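# Unplug the clipped cord from the power strip

## Task

Pull out the plug of the cord that the wire clip on the power strip holds, and move it so it no longer touches or sits in the wire clip. At the end, neither gripper may be holding any other loose object.

## Robot and tools

Robot: two arms, left_arm and right_arm, each with a parallel two-finger gripper. Measured bases in the scene frame: left_arm at (+0.005, +0.302, +0.038) m, right_arm at (-0.020, -0.334, +0.026) m, both turned only slightly about z. A camera stand is fixed behind the arms.

Scene frame: origin at table height, halfway between the nominal bases; +x points out over the table, +y toward left_arm, +z up. Arm names do not match image sides. Reported hand positions (metres) and quaternions (wxyz) use this frame and may be off by a few centimetres, more at long reach. Gripper axes: fingers point along +z and open and close along y. The reported position is the spot between the pads, about 1 cm short of the fingertips.

The 14-number row, shared by execute_actions and move: one flat list covering both arms, every value in [-1, 1]. Order: dx, dy, dz, rx, ry, rz, opening for left_arm, then the same seven for right_arm. The first six of each arm are an offset, not a pose, measured from that arm's Hand target as it stood when the action or move began, along that Hand target's own axes. Scale: 1.0 equals 0.6 m for dx, dy, dz, or 180 degrees for rx, ry, rz, which form one rotation vector. Opening is absolute, not an offset: +1 fully open (0.094 m), -1 closed. A 0 opening means half open, so to leave a gripper alone resend its current command. Six zeros re-request an arm's current Hand target, which also ends a push against something.

execute_actions(actions, cameras): actions is a list of actions; each action is a list of up to 15 rows, one per 1/30 s step, and a short action repeats its final row. All rows in an action count from the same start pose, and each new action starts from the updated Hand target, so resending an offset moves further. Images return only if actions is empty or cameras names them. An empty list also reports items other results omit.

move(target, speed, blend, opening_speed, grip_force, blocking, cameras): straight-line travel toward one row or a list of up to 15 rows; every row in a list is still an offset from the starting Hand targets. speed is the top path speed in m/s, 0.002 to 2.9 (default 0.25), one value or one per target; rotation is capped at twice that in rad/s. blend, in metres, rounds intermediate corners (0 means stop at each). opening_speed is the rate of opening change per second on the -1..+1 scale, at least 0.2; use it for gentle closing. grip_force is newtons per pad, 10 to 50, one value or one per arm; it persists, and low values close slowly. blocking=false returns after about 0.5 s while motion continues. Paths last at least 0.5 s and are cut off at 10 s. Moves ignore obstacles and the other arm; grippers lag and overshoot more when fast or with the arm nearly straight. Avoid paths near an arm's own base.

wait(seconds 0 to 10, cameras) lets time pass with commands held. stop(cameras) brakes a running move. zoom_image(camera, region) magnifies a pixel box [x0, y0, x1, y1] (at most 504 by 504, origin top-left) of the newest image from cam_high, cam_low, cam_left_wrist or cam_right_wrist. finished_scene(scene) ends the scene with its integer number; it is final, and the plug must stay out and clear without the robot.

Result lines: end_effector_position and quaternion per arm; Hand target (last commanded pose after clipping, the base for the next offsets); Tool commands; Joint positions (last value is the measured opening in metres); joint torques (include gravity, have offsets and noise; entries 1 to 3 wrap at ±28 N m); grip_measured (opening on the command scale, reads up to about 2.5 mm wide when empty, a bit narrow when squeezing a hard part); grip_effort_nm (motor effort, negative closing, not pad force); Joint velocities, possibly just "within noise"; motor temperatures. move adds a "move:" line such as done, off_target, moving, held or fault, plus limits like paced (pose clipped) or held (steps withheld). done means within 10 mm and 2 degrees; neither done nor off_target says whether contact happened.

Control notes: each step the commanded orientation is limited to 40 degrees from the measured one. Grippers often stop a few centimetres short from friction or weight; the next command re-asks for the target, or send the shortfall as an offset. Grip force rises about 1 N per 0.001 below the touch reading, then jumps to the limit (roughly 50 to 64 N per pad at full). To release, command an opening well above grip_measured. Joint limits (rad): waist -2.618 to 3.054, shoulder 0 to 3.142, elbow 0 to 3.142 (straight at 2.901), wrist pitch and yaw -1.571 to 1.571, wrist roll -2.094 to 2.094. The scene keeps running while replies are composed.

Avoid: dropping or knocking anything off the table (fails the task), releasing moving parts, fast impacts or hard presses on fixed or heavy objects, any contact or squeeze between the two arms or grippers, strain on wrist camera cables, and long loaded or stretched holds that heat motors (MOTOR HOT at 75 °C; fold-up fault at 90 °C). Loose objects may get nudged occasionally.

Each tool is called after "Emit:" as name(argument=value, ...) on one line, values as JSON.

## Session

Emit:
execute_actions(actions=[])

Scene clock: 0.00 s.
left_arm: end_effector_position=(+0.3946, +0.3240, +0.1274) grip_measured=+1.000 grip_effort_nm=n/a end_effector_quat_wxyz=(+0.569, -0.060, +0.820, -0.009) | right_arm: end_effector_position=(+0.3778, -0.3428, +0.1406) grip_measured=+1.000 grip_effort_nm=n/a end_effector_quat_wxyz=(+0.621, -0.012, +0.783, -0.031)
Joint positions: left_arm=[0.053 1.524 0.341 0.823 -0.006 -0.09 0.094] | right_arm=[0.016 1.553 0.322 1.003 0.016 -0.062 0.094]
Joint velocities: within noise
Joint torques (N m): no reading
Motor temperatures (°C): left_arm=[21 24 27 27 22 23 23] | right_arm=[22 28 25 28 23 25 22]
Heat: left arm: 27 °C; right arm: 28 °C.
Hand target: left_arm +0.3981, +0.3243, +0.1363; +0.579, -0.059, +0.813, -0.009 | right_arm +0.3792, -0.3429, +0.1441; +0.625, -0.012, +0.780, -0.031
Tool commands: left_gripper/opening=+1.0 right_gripper/opening=+1.0

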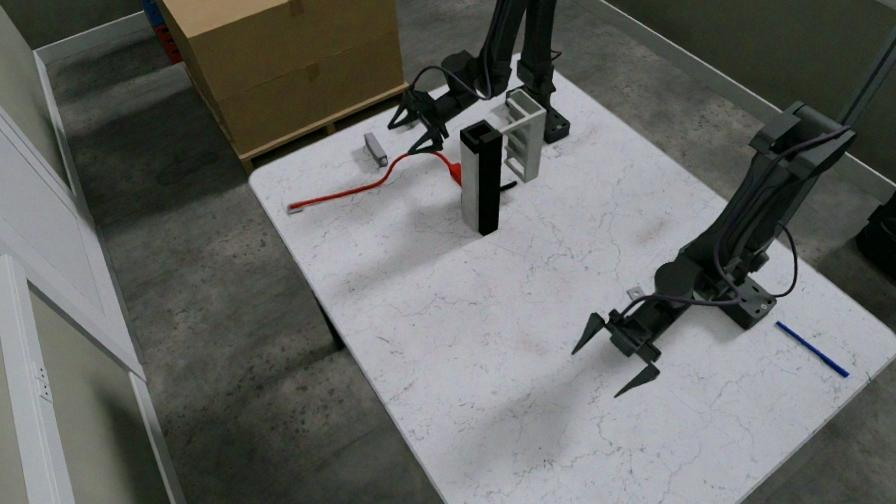

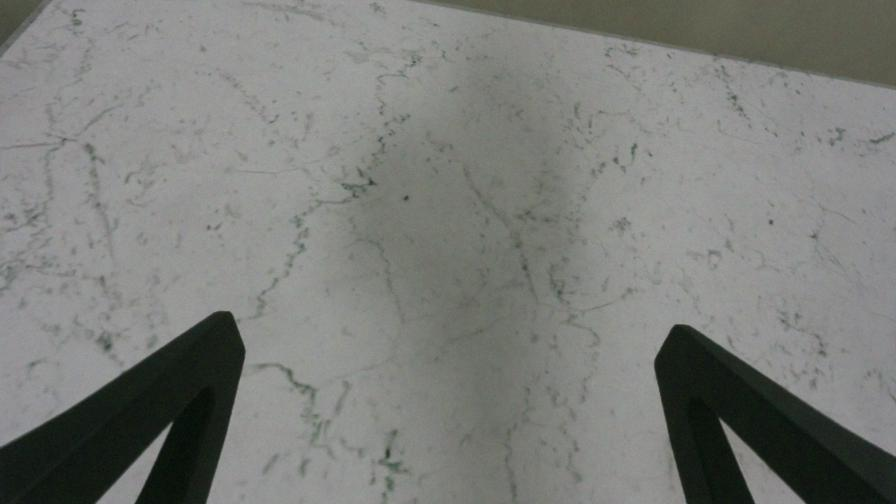

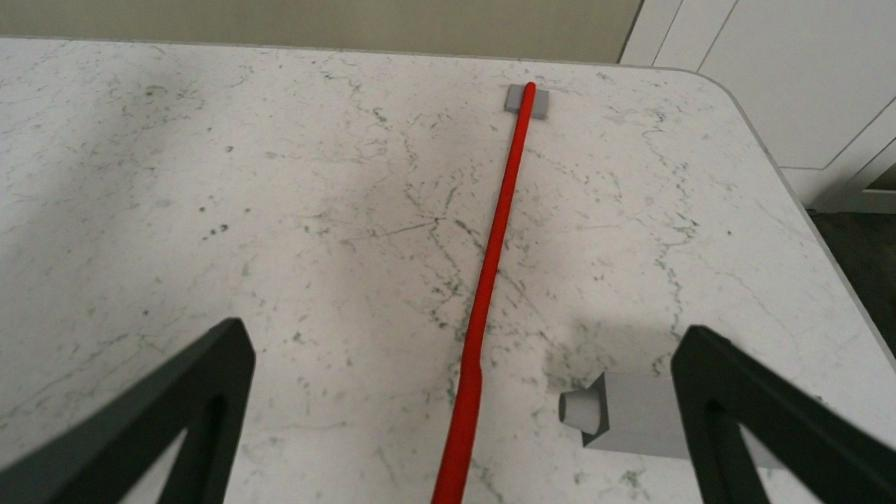

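Emit:
zoom_image(camera="cam_high", region=[380, 60, 600, 250])

Emit:
zoom_image(camera="cam_high", region=[260, 110, 480, 230])

Emit:
zoom_image(camera="cam_high", region=[600, 240, 880, 400])

Scaled by 2.291.

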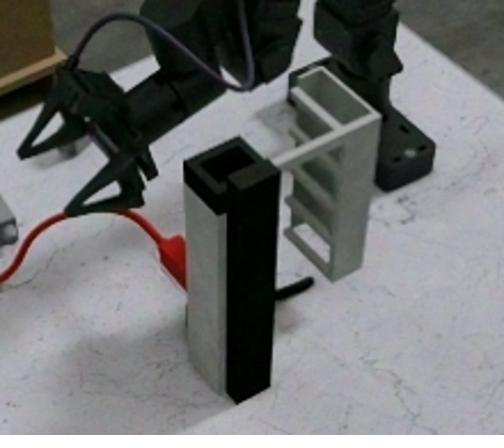

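Scaled by 2.291.

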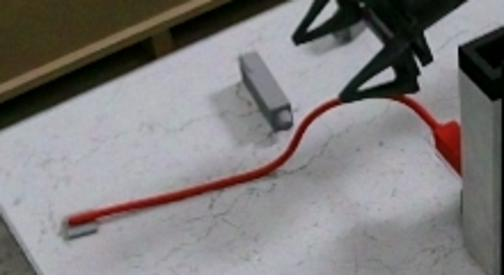

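Scaled by 1.800.

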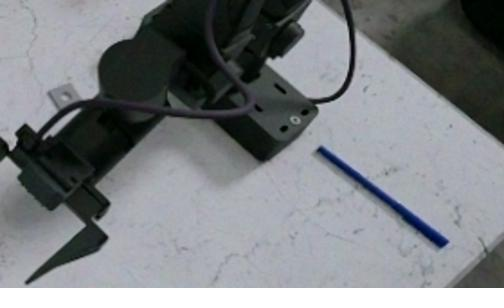

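Emit:
move(target=[0,0,0,0,0,0,1, -0.278,0,-0.2,0,0.25,0,1], cameras=["all"])

Scene clock: 66.40 s.
left_arm: end_effector_position=(+0.3946, +0.3240, +0.1274) grip_measured=+1.000 grip_effort_nm=-0.02 end_effector_quat_wxyz=(+0.569, -0.060, +0.820, -0.009) | right_arm: end_effector_position=(+0.2966, -0.3290, +0.3242) grip_measured=+1.000 grip_effort_nm=0.00 end_effector_quat_wxyz=(+0.270, -0.001, +0.962, -0.029)
Joint positions: left_arm=[0.053 1.524 0.341 0.823 -0.006 -0.09 0.094] | right_arm=[0.095 1.392 1.711 -1.346 0.086 0.034 0.094]
Joint torques (N m): left_arm=[-0.03 -5.29 4.64 1.59 -0.08 -0.04] | right_arm=[0.58 -3.48 9.96 1.03 0.15 0.05]
Motor temperatures (°C): left_arm=[21 25 28 32 22 23 23] | right_arm=[21 28 27 32 23 24 22]
Heat: left arm: 32 °C; right arm: 32 °C.
Hand target: left_arm +0.3981, +0.3243, +0.1363; +0.579, -0.059, +0.813, -0.009 | right_arm +0.2988, -0.3293, +0.3327; +0.278, +0.001, +0.960, -0.033
Off the commanded pose: left_arm 0.010 m, 2 deg | right_arm 0.009 m, 1 deg.
move: done

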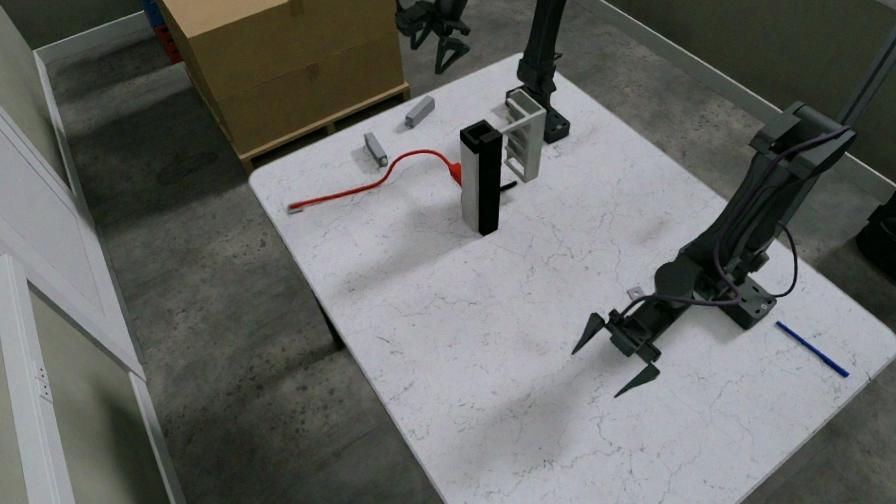

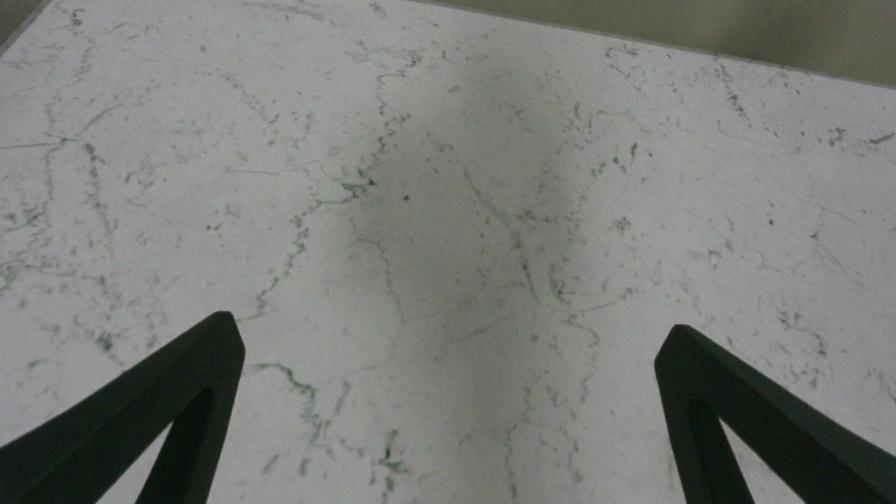

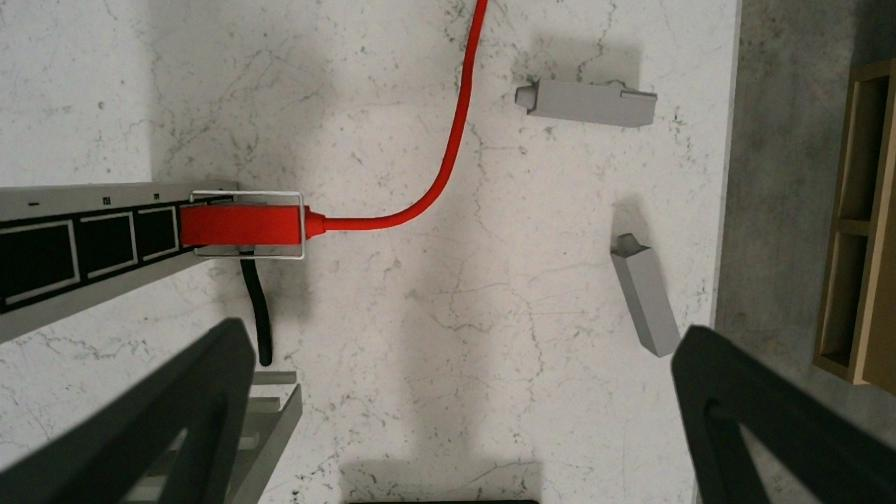

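Emit:
zoom_image(camera="cam_right_wrist", region=[0, 150, 360, 380])

Emit:
zoom_image(camera="cam_right_wrist", region=[160, 170, 340, 280])

Scaled by 1.400.

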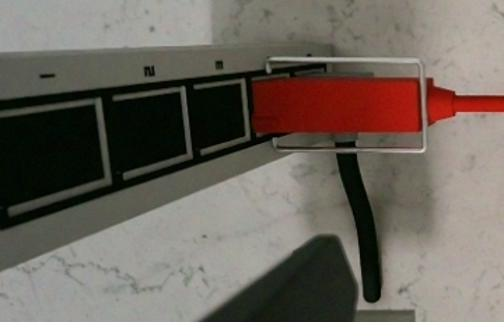

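Scaled by 2.800.

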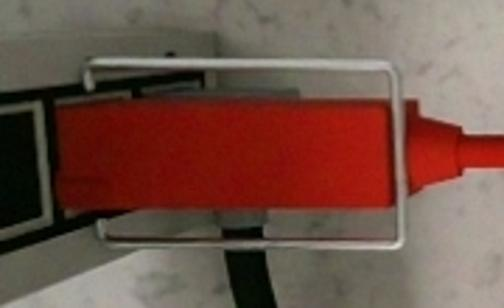

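Emit:
move(target=[0,0,0,0,0,0,1, -0.0148,0.0033,0.0738,0.1239,0.1572,0.4848,1], speed=0.4, cameras=["cam_right_wrist","cam_high"])

Scene clock: 185.63 s.
left_arm: end_effector_position=(+0.3946, +0.3240, +0.1274) grip_measured=+1.000 grip_effort_nm=-0.02 end_effector_quat_wxyz=(+0.569, -0.060, +0.820, -0.009) | right_arm: end_effector_position=(+0.3268, -0.3289, +0.2954) grip_measured=+1.000 grip_effort_nm=0.00 end_effector_quat_wxyz=(+0.107, +0.695, +0.703, +0.104)
Joint positions: left_arm=[0.053 1.524 0.341 0.823 -0.006 -0.09 0.094] | right_arm=[0.049 1.707 2.003 -1.566 0.007 1.572 0.094]
Joint torques (N m): left_arm=[0.03 -5.55 4.81 1.58 -0.08 0.01] | right_arm=[-0.51 -5.29 9.61 0.57 -0.04 0.04]
Heat: left arm: 35 °C; right arm: 30 °C.
Hand target: left_arm +0.3981, +0.3243, +0.1363; +0.579, -0.059, +0.813, -0.009 | right_arm +0.3300, -0.3300, +0.3000; +0.000, +0.707, +0.707, +0.000
Off the commanded pose: left_arm 0.010 m, 2 deg | right_arm 0.006 m, 17 deg.
joint sent to its limit (right arm) — joint 4 (wrist pitch), lower limit. The joint targets are off in orientation, not in position.
move: off_target (right_arm)
Images, in order (width x height): cam_high 896x504, cam_right_wrist 896x504.

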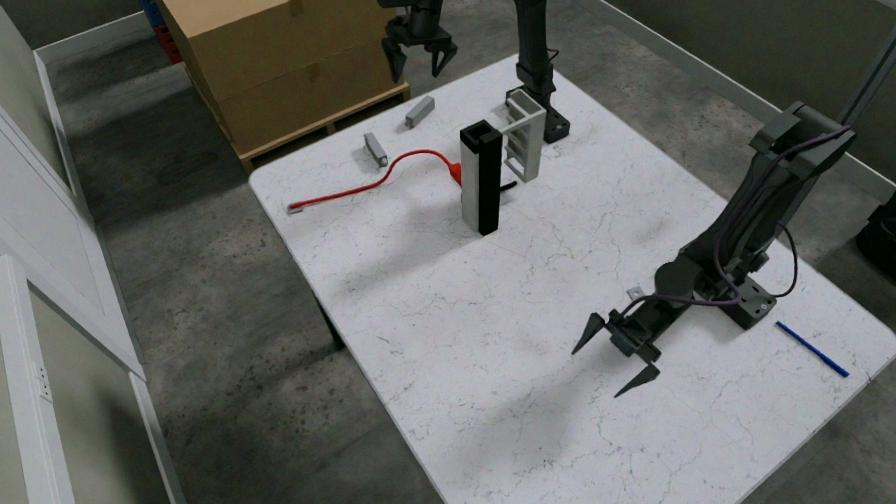

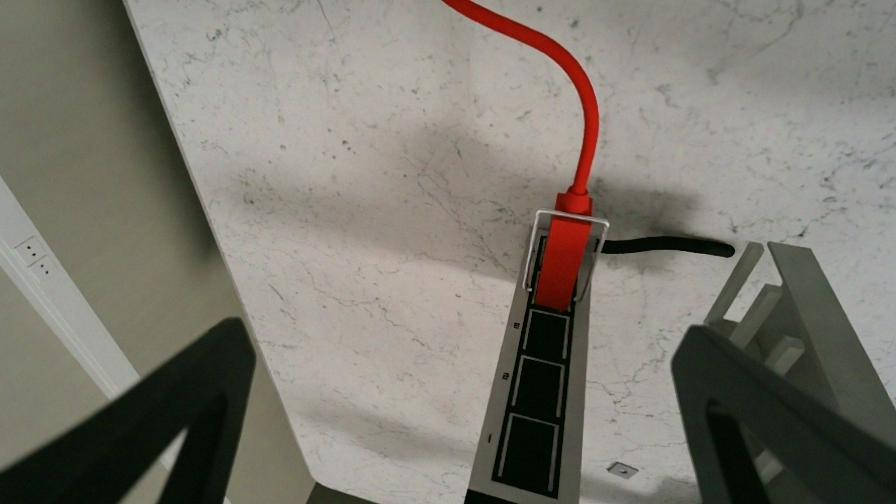

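Emit:
zoom_image(camera="cam_right_wrist", region=[490, 180, 650, 330])

Scaled by 3.150.

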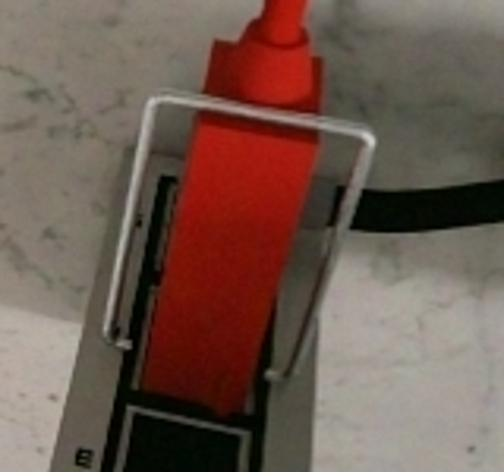

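Emit:
move(target=[0,0,0,0,0,0,1, 0.0033,-0.0167,0.2917,0,0.139,0,1], speed=0.25, cameras=["cam_right_wrist","cam_high"])

Scene clock: 242.53 s.
left_arm: end_effector_position=(+0.3946, +0.3240, +0.1274) grip_measured=+1.000 grip_effort_nm=-0.02 end_effector_quat_wxyz=(+0.569, -0.060, +0.820, -0.009) | right_arm: end_effector_position=(+0.3218, -0.3297, +0.1308) grip_measured=+1.000 grip_effort_nm=0.00 end_effector_quat_wxyz=(-0.142, +0.690, +0.693, +0.152)
Joint positions: left_arm=[0.053 1.524 0.341 0.823 -0.006 -0.09 0.094] | right_arm=[-0.17 1.884 1.525 -1.288 -0.412 1.347 0.094]
Joint torques (N m): left_arm=[0.1 -5.44 4.74 1.64 -0.08 0.01] | right_arm=[-0.35 -7.2 5.3 0.08 -0.39 -0.06]
Heat: left arm: 35 °C; right arm: 30 °C.
Hand target: left_arm +0.3981, +0.3243, +0.1363; +0.579, -0.059, +0.813, -0.009 | right_arm +0.3201, -0.3280, +0.1249; -0.153, +0.690, +0.690, +0.153
Off the commanded pose: left_arm 0.010 m, 2 deg | right_arm 0.006 m, 1 deg.
move: done
Images, in order (width x height): cam_high 896x504, cam_right_wrist 896x504.

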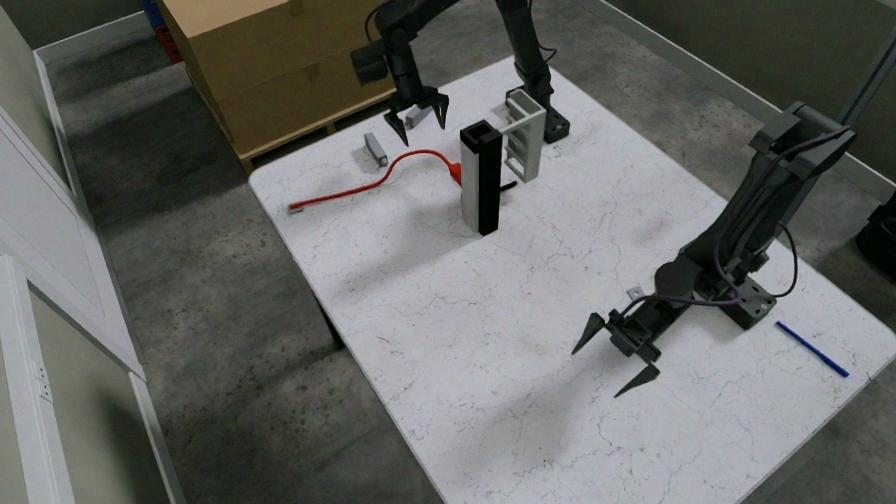

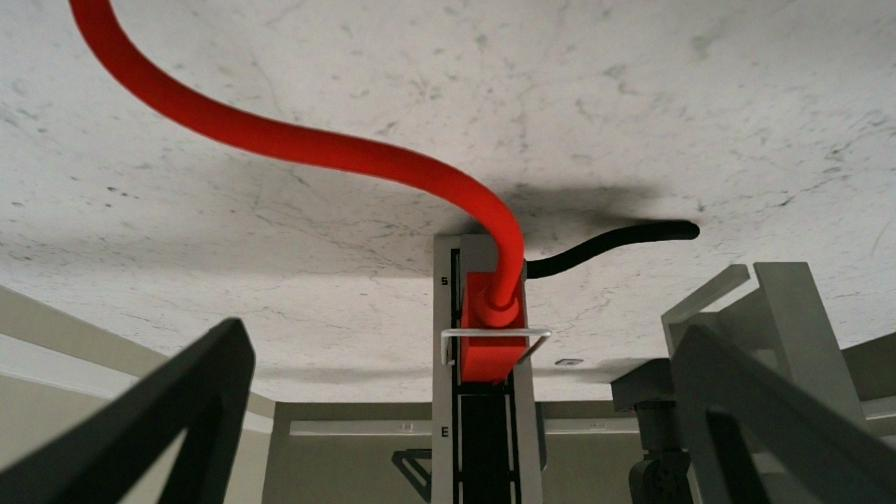

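Emit:
zoom_image(camera="cam_right_wrist", region=[410, 220, 580, 400])

Scaled by 2.800.

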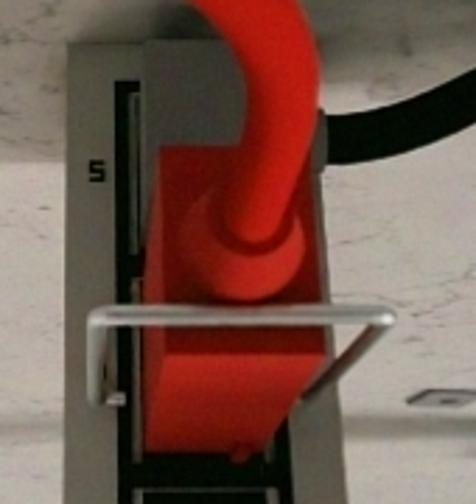

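Emit:
move(target=[[0,0,0,0,0,0,1, -0.0095,-0.0335,-0.1058,0.109,-0.109,-0.4913,1],[0,0,0,0,0,0,1, 0.0005,0,-0.009,0.173,0,0.985,1]], speed=0.4, cameras=["cam_right_wrist","cam_high"])

Scene clock: 419.07 s.
left_arm: end_effector_position=(+0.3946, +0.3240, +0.1274) grip_measured=+1.000 grip_effort_nm=-0.03 end_effector_quat_wxyz=(+0.569, -0.060, +0.820, -0.009) | right_arm: end_effector_position=(+0.3129, -0.3308, +0.1261) grip_measured=+1.000 grip_effort_nm=-0.01 end_effector_quat_wxyz=(-0.255, +0.659, -0.657, -0.263)
Joint positions: left_arm=[0.053 1.524 0.341 0.823 -0.006 -0.09 0.094] | right_arm=[-0.312 2.013 1.538 -1.418 -0.691 -2.037 0.094]
Joint torques (N m): left_arm=[-0.1 -5.41 4.66 1.58 -0.02 -0.05] | right_arm=[-0.49 -6.94 8.9 -0.57 -0.73 -0.1]
Motor temperatures (°C): left_arm=[21 25 27 37 20 23 23] | right_arm=[21 29 27 25 23 23 20]
Heat: left arm: 37 °C; right arm: 29 °C.
Hand target: left_arm +0.3981, +0.3243, +0.1363; +0.579, -0.059, +0.813, -0.009 | right_arm +0.3200, -0.3301, +0.1299; -0.270, +0.653, -0.654, -0.270
Off the commanded pose: left_arm 0.010 m, 2 deg | right_arm 0.008 m, 2 deg.
move: done
Images, in order (width x height): cam_high 896x504, cam_right_wrist 896x504.

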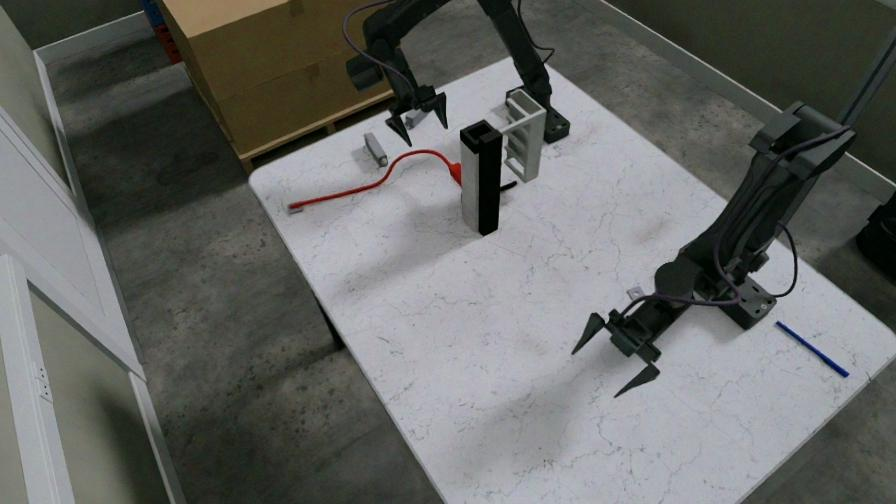

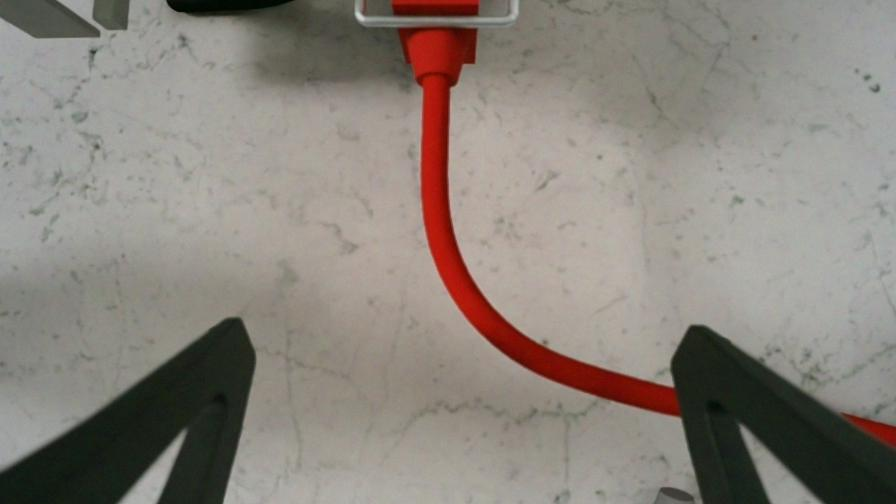

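Emit:
zoom_image(camera="cam_high", region=[330, 20, 480, 170])

Emit:
zoom_image(camera="cam_high", region=[540, 240, 700, 410])

Emit:
zoom_image(camera="cam_right_wrist", region=[330, 0, 550, 120])

Scaled by 3.360.

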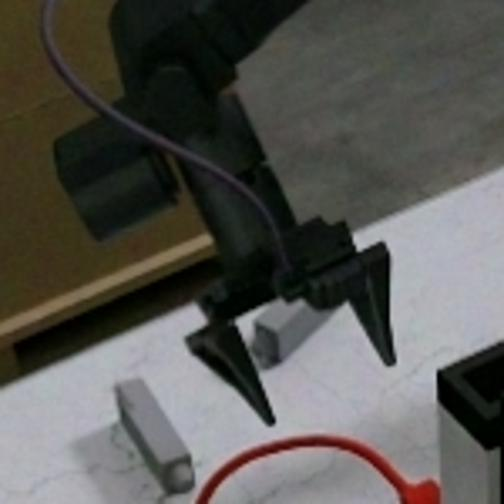

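Scaled by 2.965.

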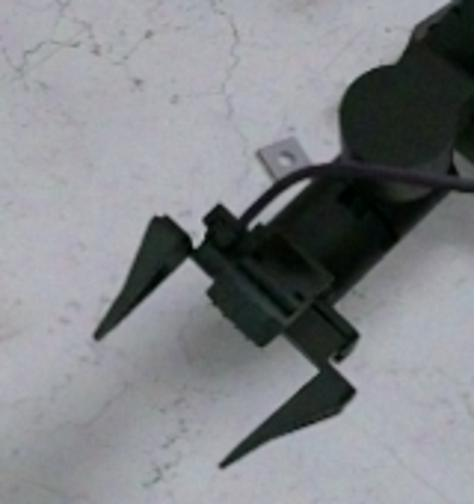

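Scaled by 2.291.

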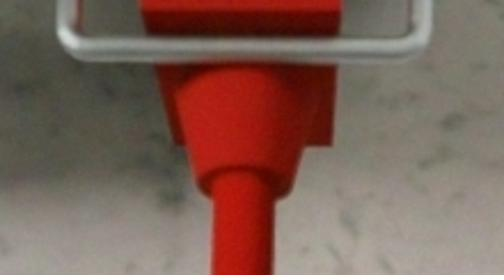

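Emit:
move(target=[0,0,0,0,0,0,1, 0.0012,0.0117,0.0719,0,0,0,-0.3], speed=0.2, cameras=["cam_right_wrist"])

Scene clock: 552.33 s.
left_arm: end_effector_position=(+0.3946, +0.3240, +0.1274) grip_measured=+1.000 grip_effort_nm=-0.03 end_effector_quat_wxyz=(+0.569, -0.060, +0.820, -0.009) | right_arm: end_effector_position=(+0.3141, -0.3056, +0.0945) grip_measured=-0.299 grip_effort_nm=-0.07 end_effector_quat_wxyz=(-0.255, +0.660, -0.656, -0.265)
Joint positions: left_arm=[0.053 1.524 0.341 0.823 -0.006 -0.09 0.094] | right_arm=[-0.243 2.013 1.41 -1.238 -0.711 -1.956 0.033]
Joint torques (N m): left_arm=[0.06 -5.31 4.56 1.63 -0.04 -0.02] | right_arm=[0.03 -9.7 3.99 -0.25 -0.77 0.01]
Heat: left arm: 37 °C; right arm: 31 °C.
Hand target: left_arm +0.3981, +0.3243, +0.1363; +0.579, -0.059, +0.813, -0.009 | right_arm +0.3131, -0.3002, +0.0989; -0.270, +0.653, -0.654, -0.270
Off the commanded pose: left_arm 0.010 m, 2 deg | right_arm 0.007 m, 2 deg.
move: done
Images, in order (width x height): cam_right_wrist 896x504.

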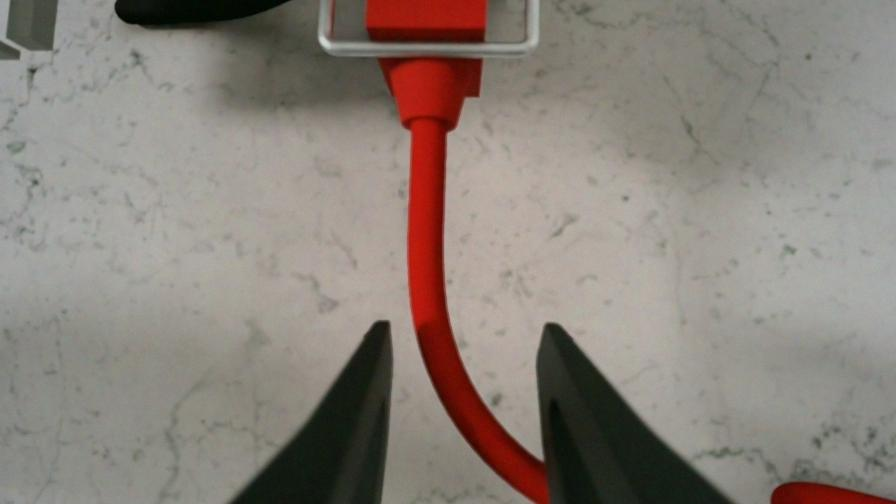

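Emit:
move(target=[0,0,0,0,0,0,1, -0.0437,0.0135,0.1108,0,0,0,-0.3], speed=0.12, cameras=["cam_right_wrist","cam_high"])

Scene clock: 590.87 s.
left_arm: end_effector_position=(+0.3946, +0.3240, +0.1274) grip_measured=+1.000 grip_effort_nm=-0.03 end_effector_quat_wxyz=(+0.569, -0.060, +0.820, -0.009) | right_arm: end_effector_position=(+0.3065, -0.2416, +0.0606) grip_measured=-0.299 grip_effort_nm=-0.06 end_effector_quat_wxyz=(-0.252, +0.654, -0.661, -0.267)
Joint positions: left_arm=[0.053 1.524 0.341 0.823 -0.006 -0.09 0.094] | right_arm=[-0.062 1.962 1.197 -0.919 -0.745 -1.702 0.033]
Joint torques (N m): left_arm=[0.06 -5.42 4.59 1.66 -0.06 -0.01] | right_arm=[0.55 -10.62 3.84 0.09 -0.79 0]
Heat: left arm: 37 °C; right arm: 30 °C.
Hand target: left_arm +0.3981, +0.3243, +0.1363; +0.579, -0.059, +0.813, -0.009 | right_arm +0.3050, -0.2347, +0.0704; -0.270, +0.653, -0.654, -0.270
Off the commanded pose: left_arm 0.010 m, 2 deg | right_arm 0.012 m, 2 deg.
move: off_target (right_arm)
Images, in order (width x height): cam_high 896x504, cam_right_wrist 896x504.

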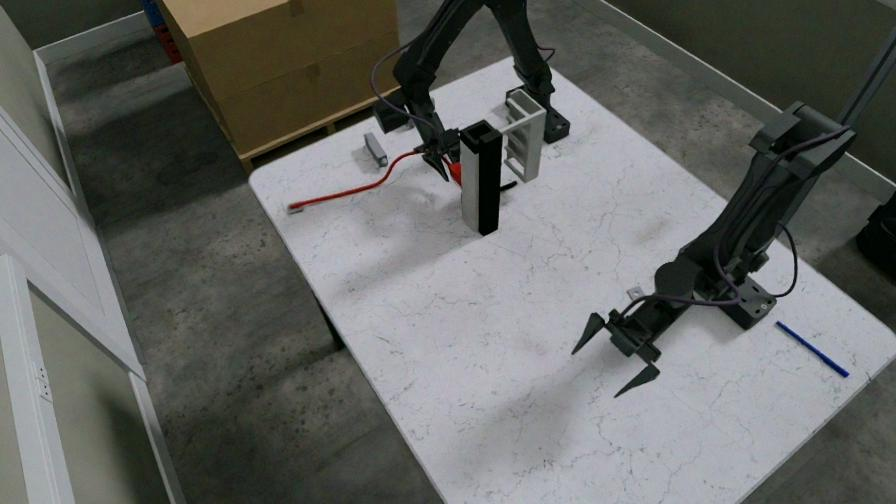

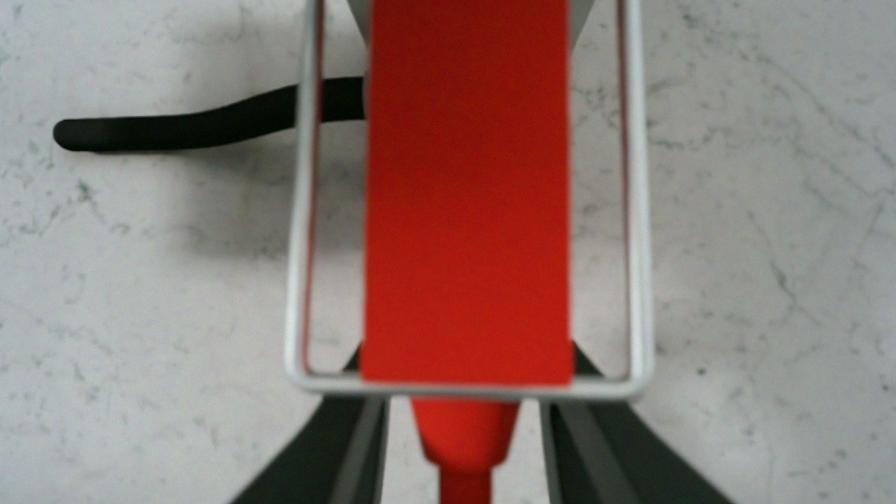

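Emit:
move(target=[0,0,0,0,0,0,1, -0.0546,0.0008,-0.0081,0,0,0,-0.3], speed=0.08, cameras=["cam_right_wrist","cam_high"])

Scene clock: 604.80 s.
left_arm: end_effector_position=(+0.3946, +0.3240, +0.1274) grip_measured=+1.000 grip_effort_nm=-0.02 end_effector_quat_wxyz=(+0.569, -0.060, +0.820, -0.009) | right_arm: end_effector_position=(+0.3056, -0.2384, +0.0690) grip_measured=-0.299 grip_effort_nm=-0.07 end_effector_quat_wxyz=(-0.231, +0.661, -0.672, -0.242)
Joint positions: left_arm=[0.053 1.524 0.341 0.823 -0.006 -0.09 0.094] | right_arm=[-0.024 1.908 1.197 -0.921 -0.68 -1.635 0.033]
Joint torques (N m): left_arm=[-0.03 -5.3 4.72 1.6 -0.07 -0.03] | right_arm=[2.32 -11.18 6.61 -0.21 -1.44 0.13]
Heat: left arm: 37 °C; right arm: 30 °C.
Hand target: left_arm +0.3981, +0.3243, +0.1363; +0.579, -0.059, +0.813, -0.009 | right_arm +0.3045, -0.2149, +0.0969; -0.270, +0.653, -0.654, -0.270
Off the commanded pose: left_arm 0.010 m, 2 deg | right_arm 0.037 m, 6 deg.
move: off_target (right_arm)
Images, in order (width x height): cam_high 896x504, cam_right_wrist 896x504.

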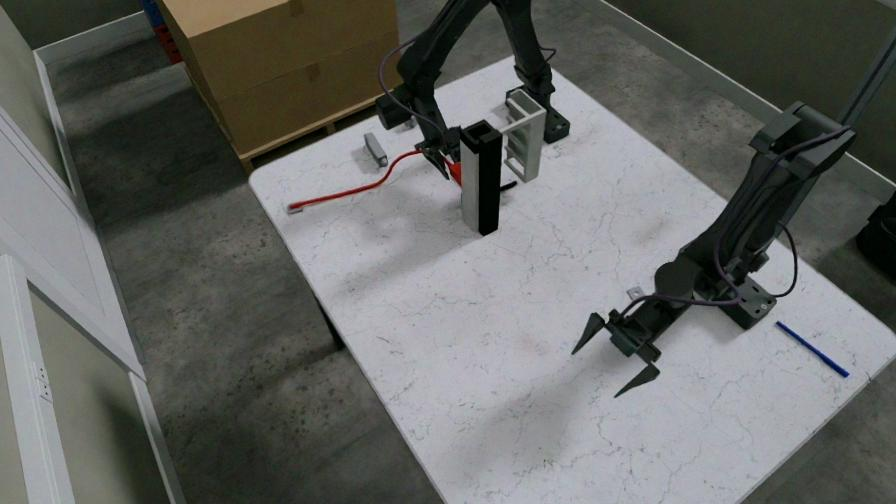

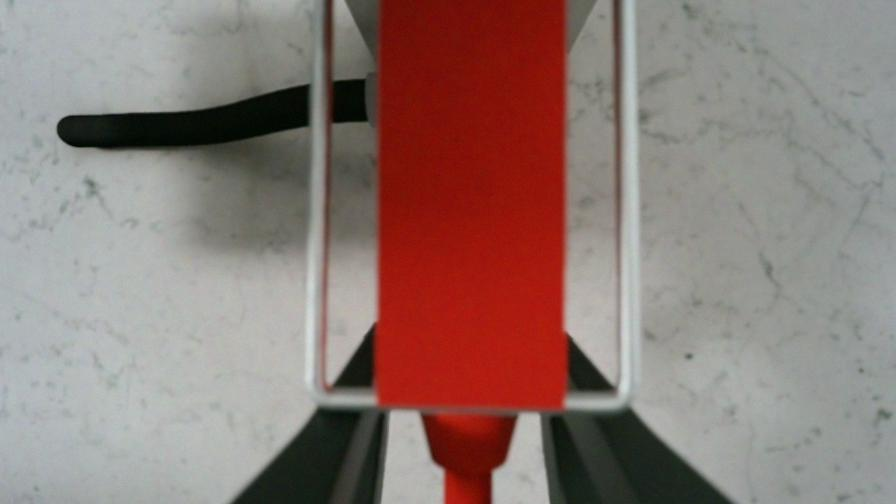

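Emit:
zoom_image(camera="cam_right_wrist", region=[280, 290, 670, 504])

Scaled by 1.292.

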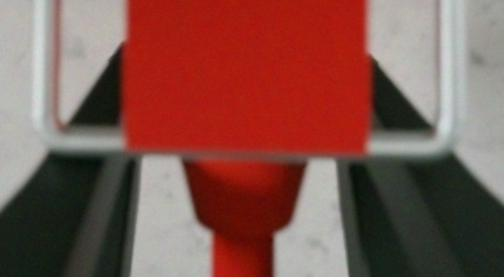

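Emit:
move(target=[[0,0,0,0,0,0,1, 0.0106,0,-0.0295,0,0,0,-0.3],[0,0,0,0,0,0,1, -0.0071,0,-0.0472,0,0,0,-0.3]], speed=0.06, blend=[0.01, 0], cameras=["cam_right_wrist"])

Scene clock: 646.67 s.
left_arm: end_effector_position=(+0.3946, +0.3240, +0.1274) grip_measured=+1.000 grip_effort_nm=-0.02 end_effector_quat_wxyz=(+0.569, -0.060, +0.820, -0.009) | right_arm: end_effector_position=(+0.2983, -0.2446, +0.0912) grip_measured=-0.299 grip_effort_nm=-0.07 end_effector_quat_wxyz=(-0.229, +0.654, -0.673, -0.259)
Joint positions: left_arm=[0.053 1.524 0.341 0.823 -0.006 -0.09 0.094] | right_arm=[-0.054 1.881 1.243 -1.048 -0.699 -1.674 0.033]
Joint torques (N m): left_arm=[0.13 -5.46 4.59 1.64 -0.06 -0.04] | right_arm=[0.46 -10.54 9.07 -0.4 -1.24 -0.15]
Motor temperatures (°C): left_arm=[21 24 26 37 20 23 23] | right_arm=[20 35 28 23 27 23 20]
Heat: left arm: 37 °C; right arm: 35 °C.
Hand target: left_arm +0.3981, +0.3243, +0.1363; +0.579, -0.059, +0.813, -0.009 | right_arm +0.3044, -0.2319, +0.1200; -0.270, +0.653, -0.654, -0.270
Off the commanded pose: left_arm 0.010 m, 2 deg | right_arm 0.032 m, 5 deg.
move: off_target (right_arm); blend cut to 0.0075 m at target 1
Images, in order (width x height): cam_right_wrist 896x504.

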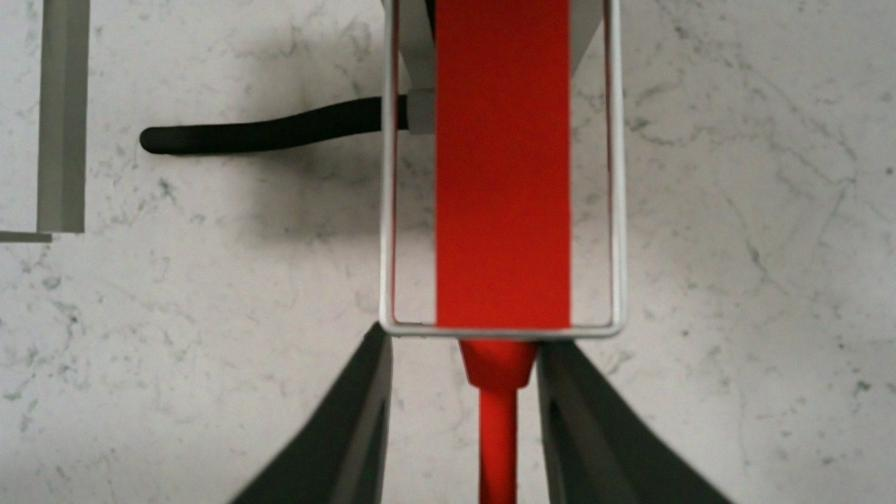

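Emit:
move(target=[[0,0,0,0,0,0,1, 0.0438,-0.0045,-0.0177,0,0,0,-0.3],[0,0,0,0,0,0,1, 0.0733,-0.0045,-0.1061,0,0,0,-0.3]], speed=0.12, cameras=["cam_right_wrist"])

Scene clock: 702.10 s.
left_arm: end_effector_position=(+0.3946, +0.3240, +0.1274) grip_measured=+1.000 grip_effort_nm=-0.03 end_effector_quat_wxyz=(+0.569, -0.060, +0.820, -0.009) | right_arm: end_effector_position=(+0.3018, -0.3076, +0.1319) grip_measured=-0.299 grip_effort_nm=-0.06 end_effector_quat_wxyz=(-0.266, +0.653, -0.657, -0.267)
Joint positions: left_arm=[0.053 1.524 0.341 0.823 -0.006 -0.09 0.094] | right_arm=[-0.269 1.928 1.434 -1.36 -0.729 -1.977 0.033]
Joint torques (N m): left_arm=[0.09 -5.67 4.78 1.66 -0.03 -0.01] | right_arm=[-0.09 -6.54 8.88 -0.51 -0.52 -0.13]
Heat: left arm: 37 °C; right arm: 37 °C.
Hand target: left_arm +0.3981, +0.3243, +0.1363; +0.579, -0.059, +0.813, -0.009 | right_arm +0.3072, -0.3080, +0.1340; -0.270, +0.653, -0.654, -0.270
Off the commanded pose: left_arm 0.010 m, 2 deg | right_arm 0.006 m, 1 deg.
move: done
Images, in order (width x height): cam_right_wrist 896x504.

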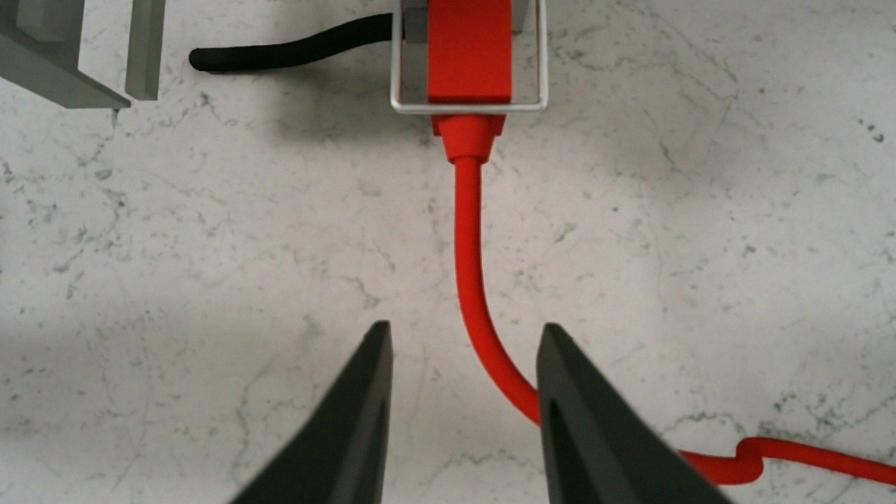

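Emit:
move(target=[[0,0,0,0,0,0,1, -0.0283,0.0287,-0.1273,0.1954,0.1954,0.4718,-0.57],[0,0,0,0,0,0,1, -0.0519,0.0412,-0.033,0.174,0,0.985,-0.57]], speed=0.4, cameras=["cam_right_wrist"])

Scene clock: 802.03 s.
left_arm: end_effector_position=(+0.3946, +0.3240, +0.1274) grip_measured=+1.000 grip_effort_nm=-0.02 end_effector_quat_wxyz=(+0.569, -0.060, +0.820, -0.009) | right_arm: end_effector_position=(+0.2862, -0.3016, +0.1656) grip_measured=-0.569 grip_effort_nm=-0.07 end_effector_quat_wxyz=(-0.154, +0.689, +0.694, +0.143)
Joint positions: left_arm=[0.053 1.524 0.341 0.823 -0.006 -0.09 0.094] | right_arm=[-0.103 1.745 1.487 -1.394 -0.416 1.407 0.02]
Joint torques (N m): left_arm=[0.03 -5.35 4.62 1.55 -0.01 -0.05] | right_arm=[-0.34 -9.4 4.67 0.05 -0.41 0.07]
Heat: left arm: 37 °C; right arm: 31 °C.
Hand target: left_arm +0.3981, +0.3243, +0.1363; +0.579, -0.059, +0.813, -0.009 | right_arm +0.2824, -0.2999, +0.1699; -0.152, +0.691, +0.690, +0.152
Off the commanded pose: left_arm 0.010 m, 2 deg | right_arm 0.006 m, 1 deg.
move: done
Images, in order (width x height): cam_right_wrist 896x504.

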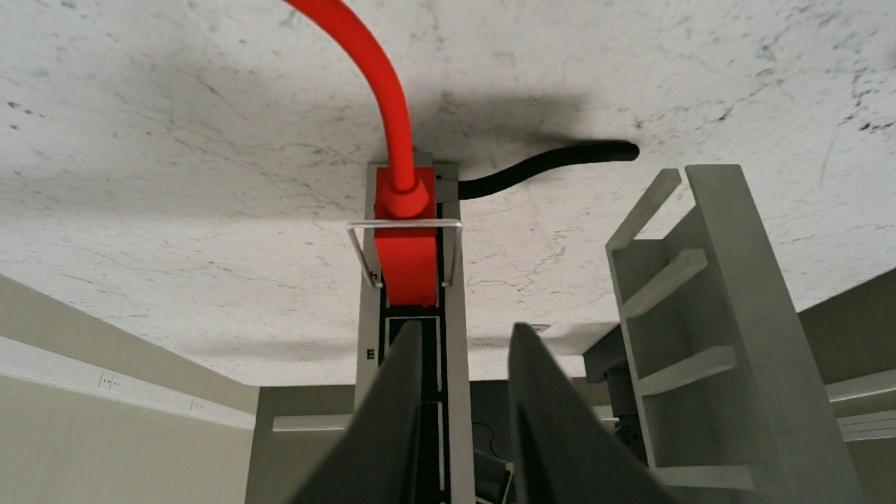

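Emit:
zoom_image(camera="cam_right_wrist", region=[330, 140, 490, 320])

Scaled by 2.800.

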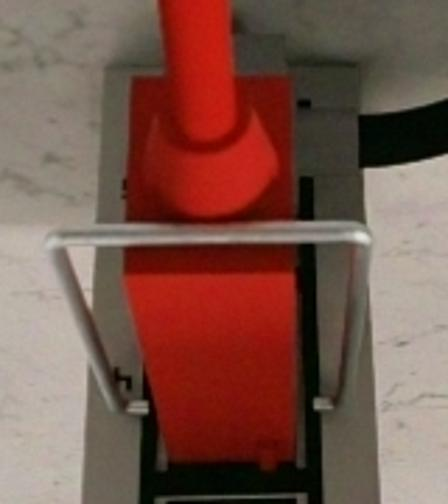

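Emit:
move(target=[[0,0,0,0,0,0,1, -0.0534,-0.0707,-0.0436,-0.2964,-0.1644,-0.8147,-0.97],[0,0,0,0,0,0,1, -0.0318,-0.0432,0.1505,-0.2964,-0.1644,-0.8147,-0.97]], speed=0.35, cameras=["cam_right_wrist","cam_high"])

Scene clock: 927.17 s.
left_arm: end_effector_position=(+0.3946, +0.3240, +0.1274) grip_measured=+1.000 grip_effort_nm=-0.02 end_effector_quat_wxyz=(+0.569, -0.060, +0.820, -0.009) | right_arm: end_effector_position=(+0.2595, -0.2838, +0.0758) grip_measured=-0.969 grip_effort_nm=-0.07 end_effector_quat_wxyz=(+0.457, -0.418, +0.739, +0.266)
Joint positions: left_arm=[0.053 1.524 0.341 0.823 -0.006 -0.09 0.094] | right_arm=[-0.396 1.612 0.555 -0.318 -1.104 -1.339 0.001]
Joint torques (N m): left_arm=[-0.03 -5.48 4.63 1.66 -0.06 0] | right_arm=[0.61 -6.49 3.28 0.57 -0.74 -0.03]
Heat: left arm: 38 °C; right arm: 32 °C.
Hand target: left_arm +0.3981, +0.3243, +0.1363; +0.579, -0.059, +0.813, -0.009 | right_arm +0.2565, -0.2792, +0.0800; +0.465, -0.421, +0.732, +0.268
Off the commanded pose: left_arm 0.010 m, 2 deg | right_arm 0.007 m, 1 deg.
move: done
Images, in order (width x height): cam_high 896x504, cam_right_wrist 896x504.

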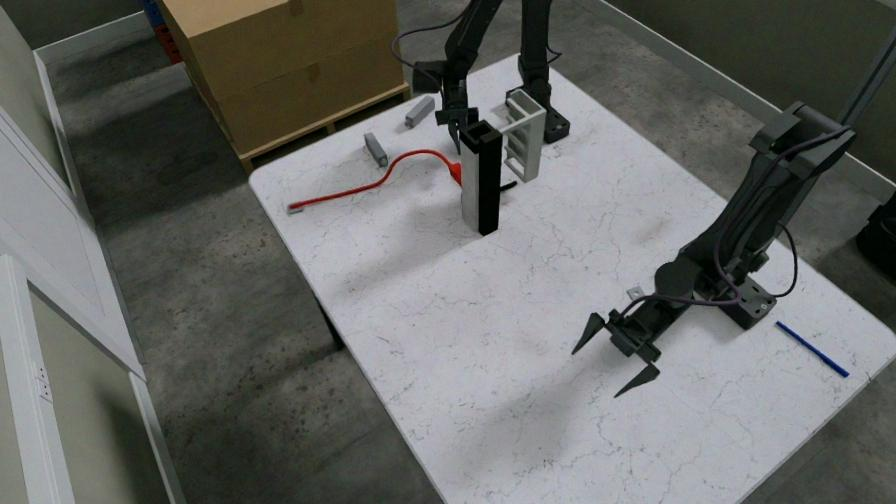

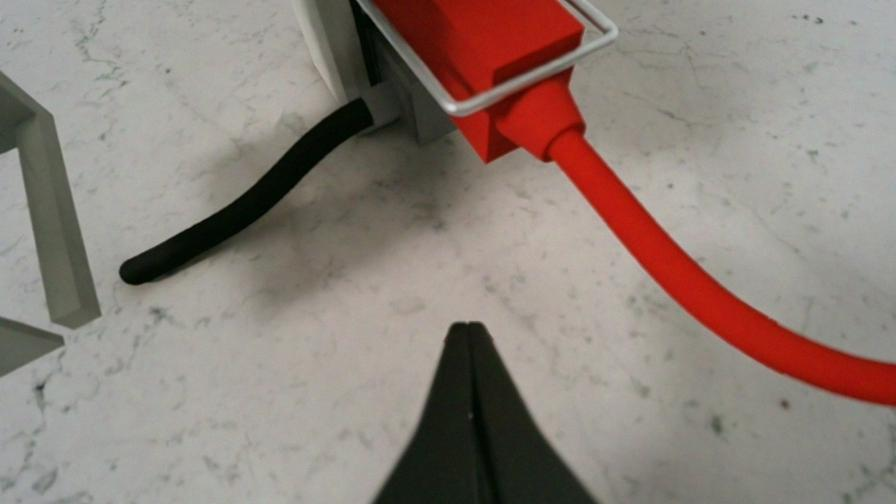

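Emit:
move(target=[0,0,0,0,0,0,1, -0.0337,0.0042,0.079,0,0,0,-0.97], speed=0.12, cameras=["cam_right_wrist"])

Scene clock: 949.33 s.
left_arm: end_effector_position=(+0.3946, +0.3240, +0.1274) grip_measured=+1.000 grip_effort_nm=-0.02 end_effector_quat_wxyz=(+0.569, -0.060, +0.820, -0.009) | right_arm: end_effector_position=(+0.2843, -0.2363, +0.0755) grip_measured=-0.969 grip_effort_nm=-0.07 end_effector_quat_wxyz=(+0.460, -0.417, +0.737, +0.267)
Joint positions: left_arm=[0.053 1.524 0.341 0.823 -0.006 -0.09 0.094] | right_arm=[-0.161 1.604 0.47 0.16 -1.019 -0.885 0.001]
Joint torques (N m): left_arm=[0.03 -5.5 4.64 1.64 -0.05 0.01] | right_arm=[0.47 -6.52 3.38 1.15 -0.53 0.01]
Heat: left arm: 38 °C; right arm: 32 °C.
Hand target: left_arm +0.3981, +0.3243, +0.1363; +0.579, -0.059, +0.813, -0.009 | right_arm +0.2801, -0.2333, +0.0782; +0.465, -0.421, +0.731, +0.268
Off the commanded pose: left_arm 0.010 m, 2 deg | right_arm 0.006 m, 1 deg.
move: done
Images, in order (width x height): cam_right_wrist 896x504.

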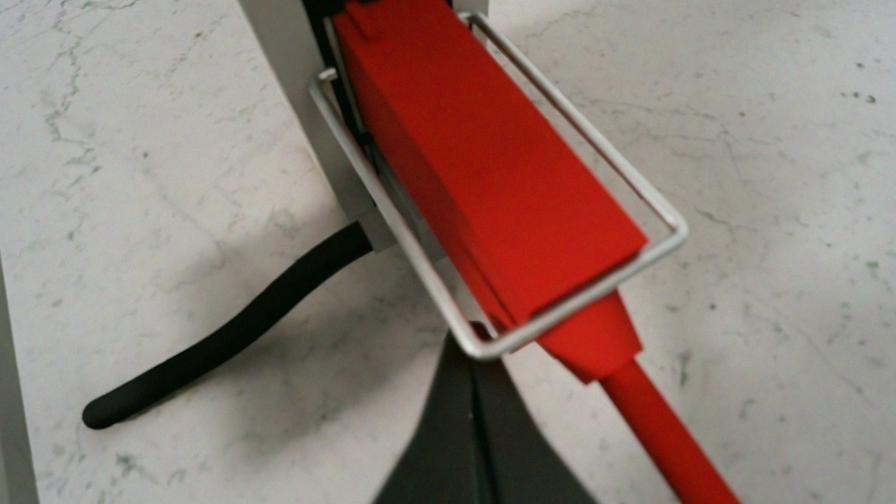

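Emit:
move(target=[0,0,0,0,0,0,1, -0.0453,0,-0.0211,0,0,0,-0.97], speed=0.08, cameras=["cam_right_wrist"])

Scene clock: 955.57 s.
left_arm: end_effector_position=(+0.3946, +0.3240, +0.1274) grip_measured=+1.000 grip_effort_nm=-0.02 end_effector_quat_wxyz=(+0.569, -0.060, +0.820, -0.009) | right_arm: end_effector_position=(+0.2726, -0.2365, +0.0904) grip_measured=-0.969 grip_effort_nm=-0.07 end_effector_quat_wxyz=(+0.446, -0.409, +0.750, +0.266)
Joint positions: left_arm=[0.053 1.524 0.341 0.823 -0.006 -0.09 0.094] | right_arm=[-0.161 1.477 0.47 0.006 -0.993 -0.878 0.001]
Joint torques (N m): left_arm=[0.4 -5.38 4.68 1.58 -0.05 0.03] | right_arm=[0.53 -5.76 8.98 0.87 -0.78 -0.07]
Heat: left arm: 38 °C; right arm: 32 °C.
Hand target: left_arm +0.3981, +0.3243, +0.1363; +0.579, -0.059, +0.813, -0.009 | right_arm +0.2802, -0.2333, +0.1081; +0.465, -0.421, +0.732, +0.268
Off the commanded pose: left_arm 0.010 m, 2 deg | right_arm 0.020 m, 3 deg.
move: off_target (right_arm)
Images, in order (width x height): cam_right_wrist 896x504.

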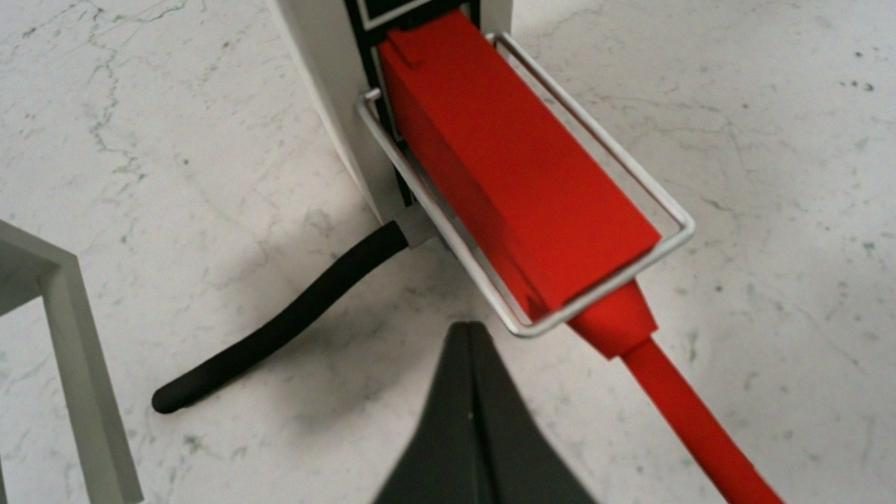

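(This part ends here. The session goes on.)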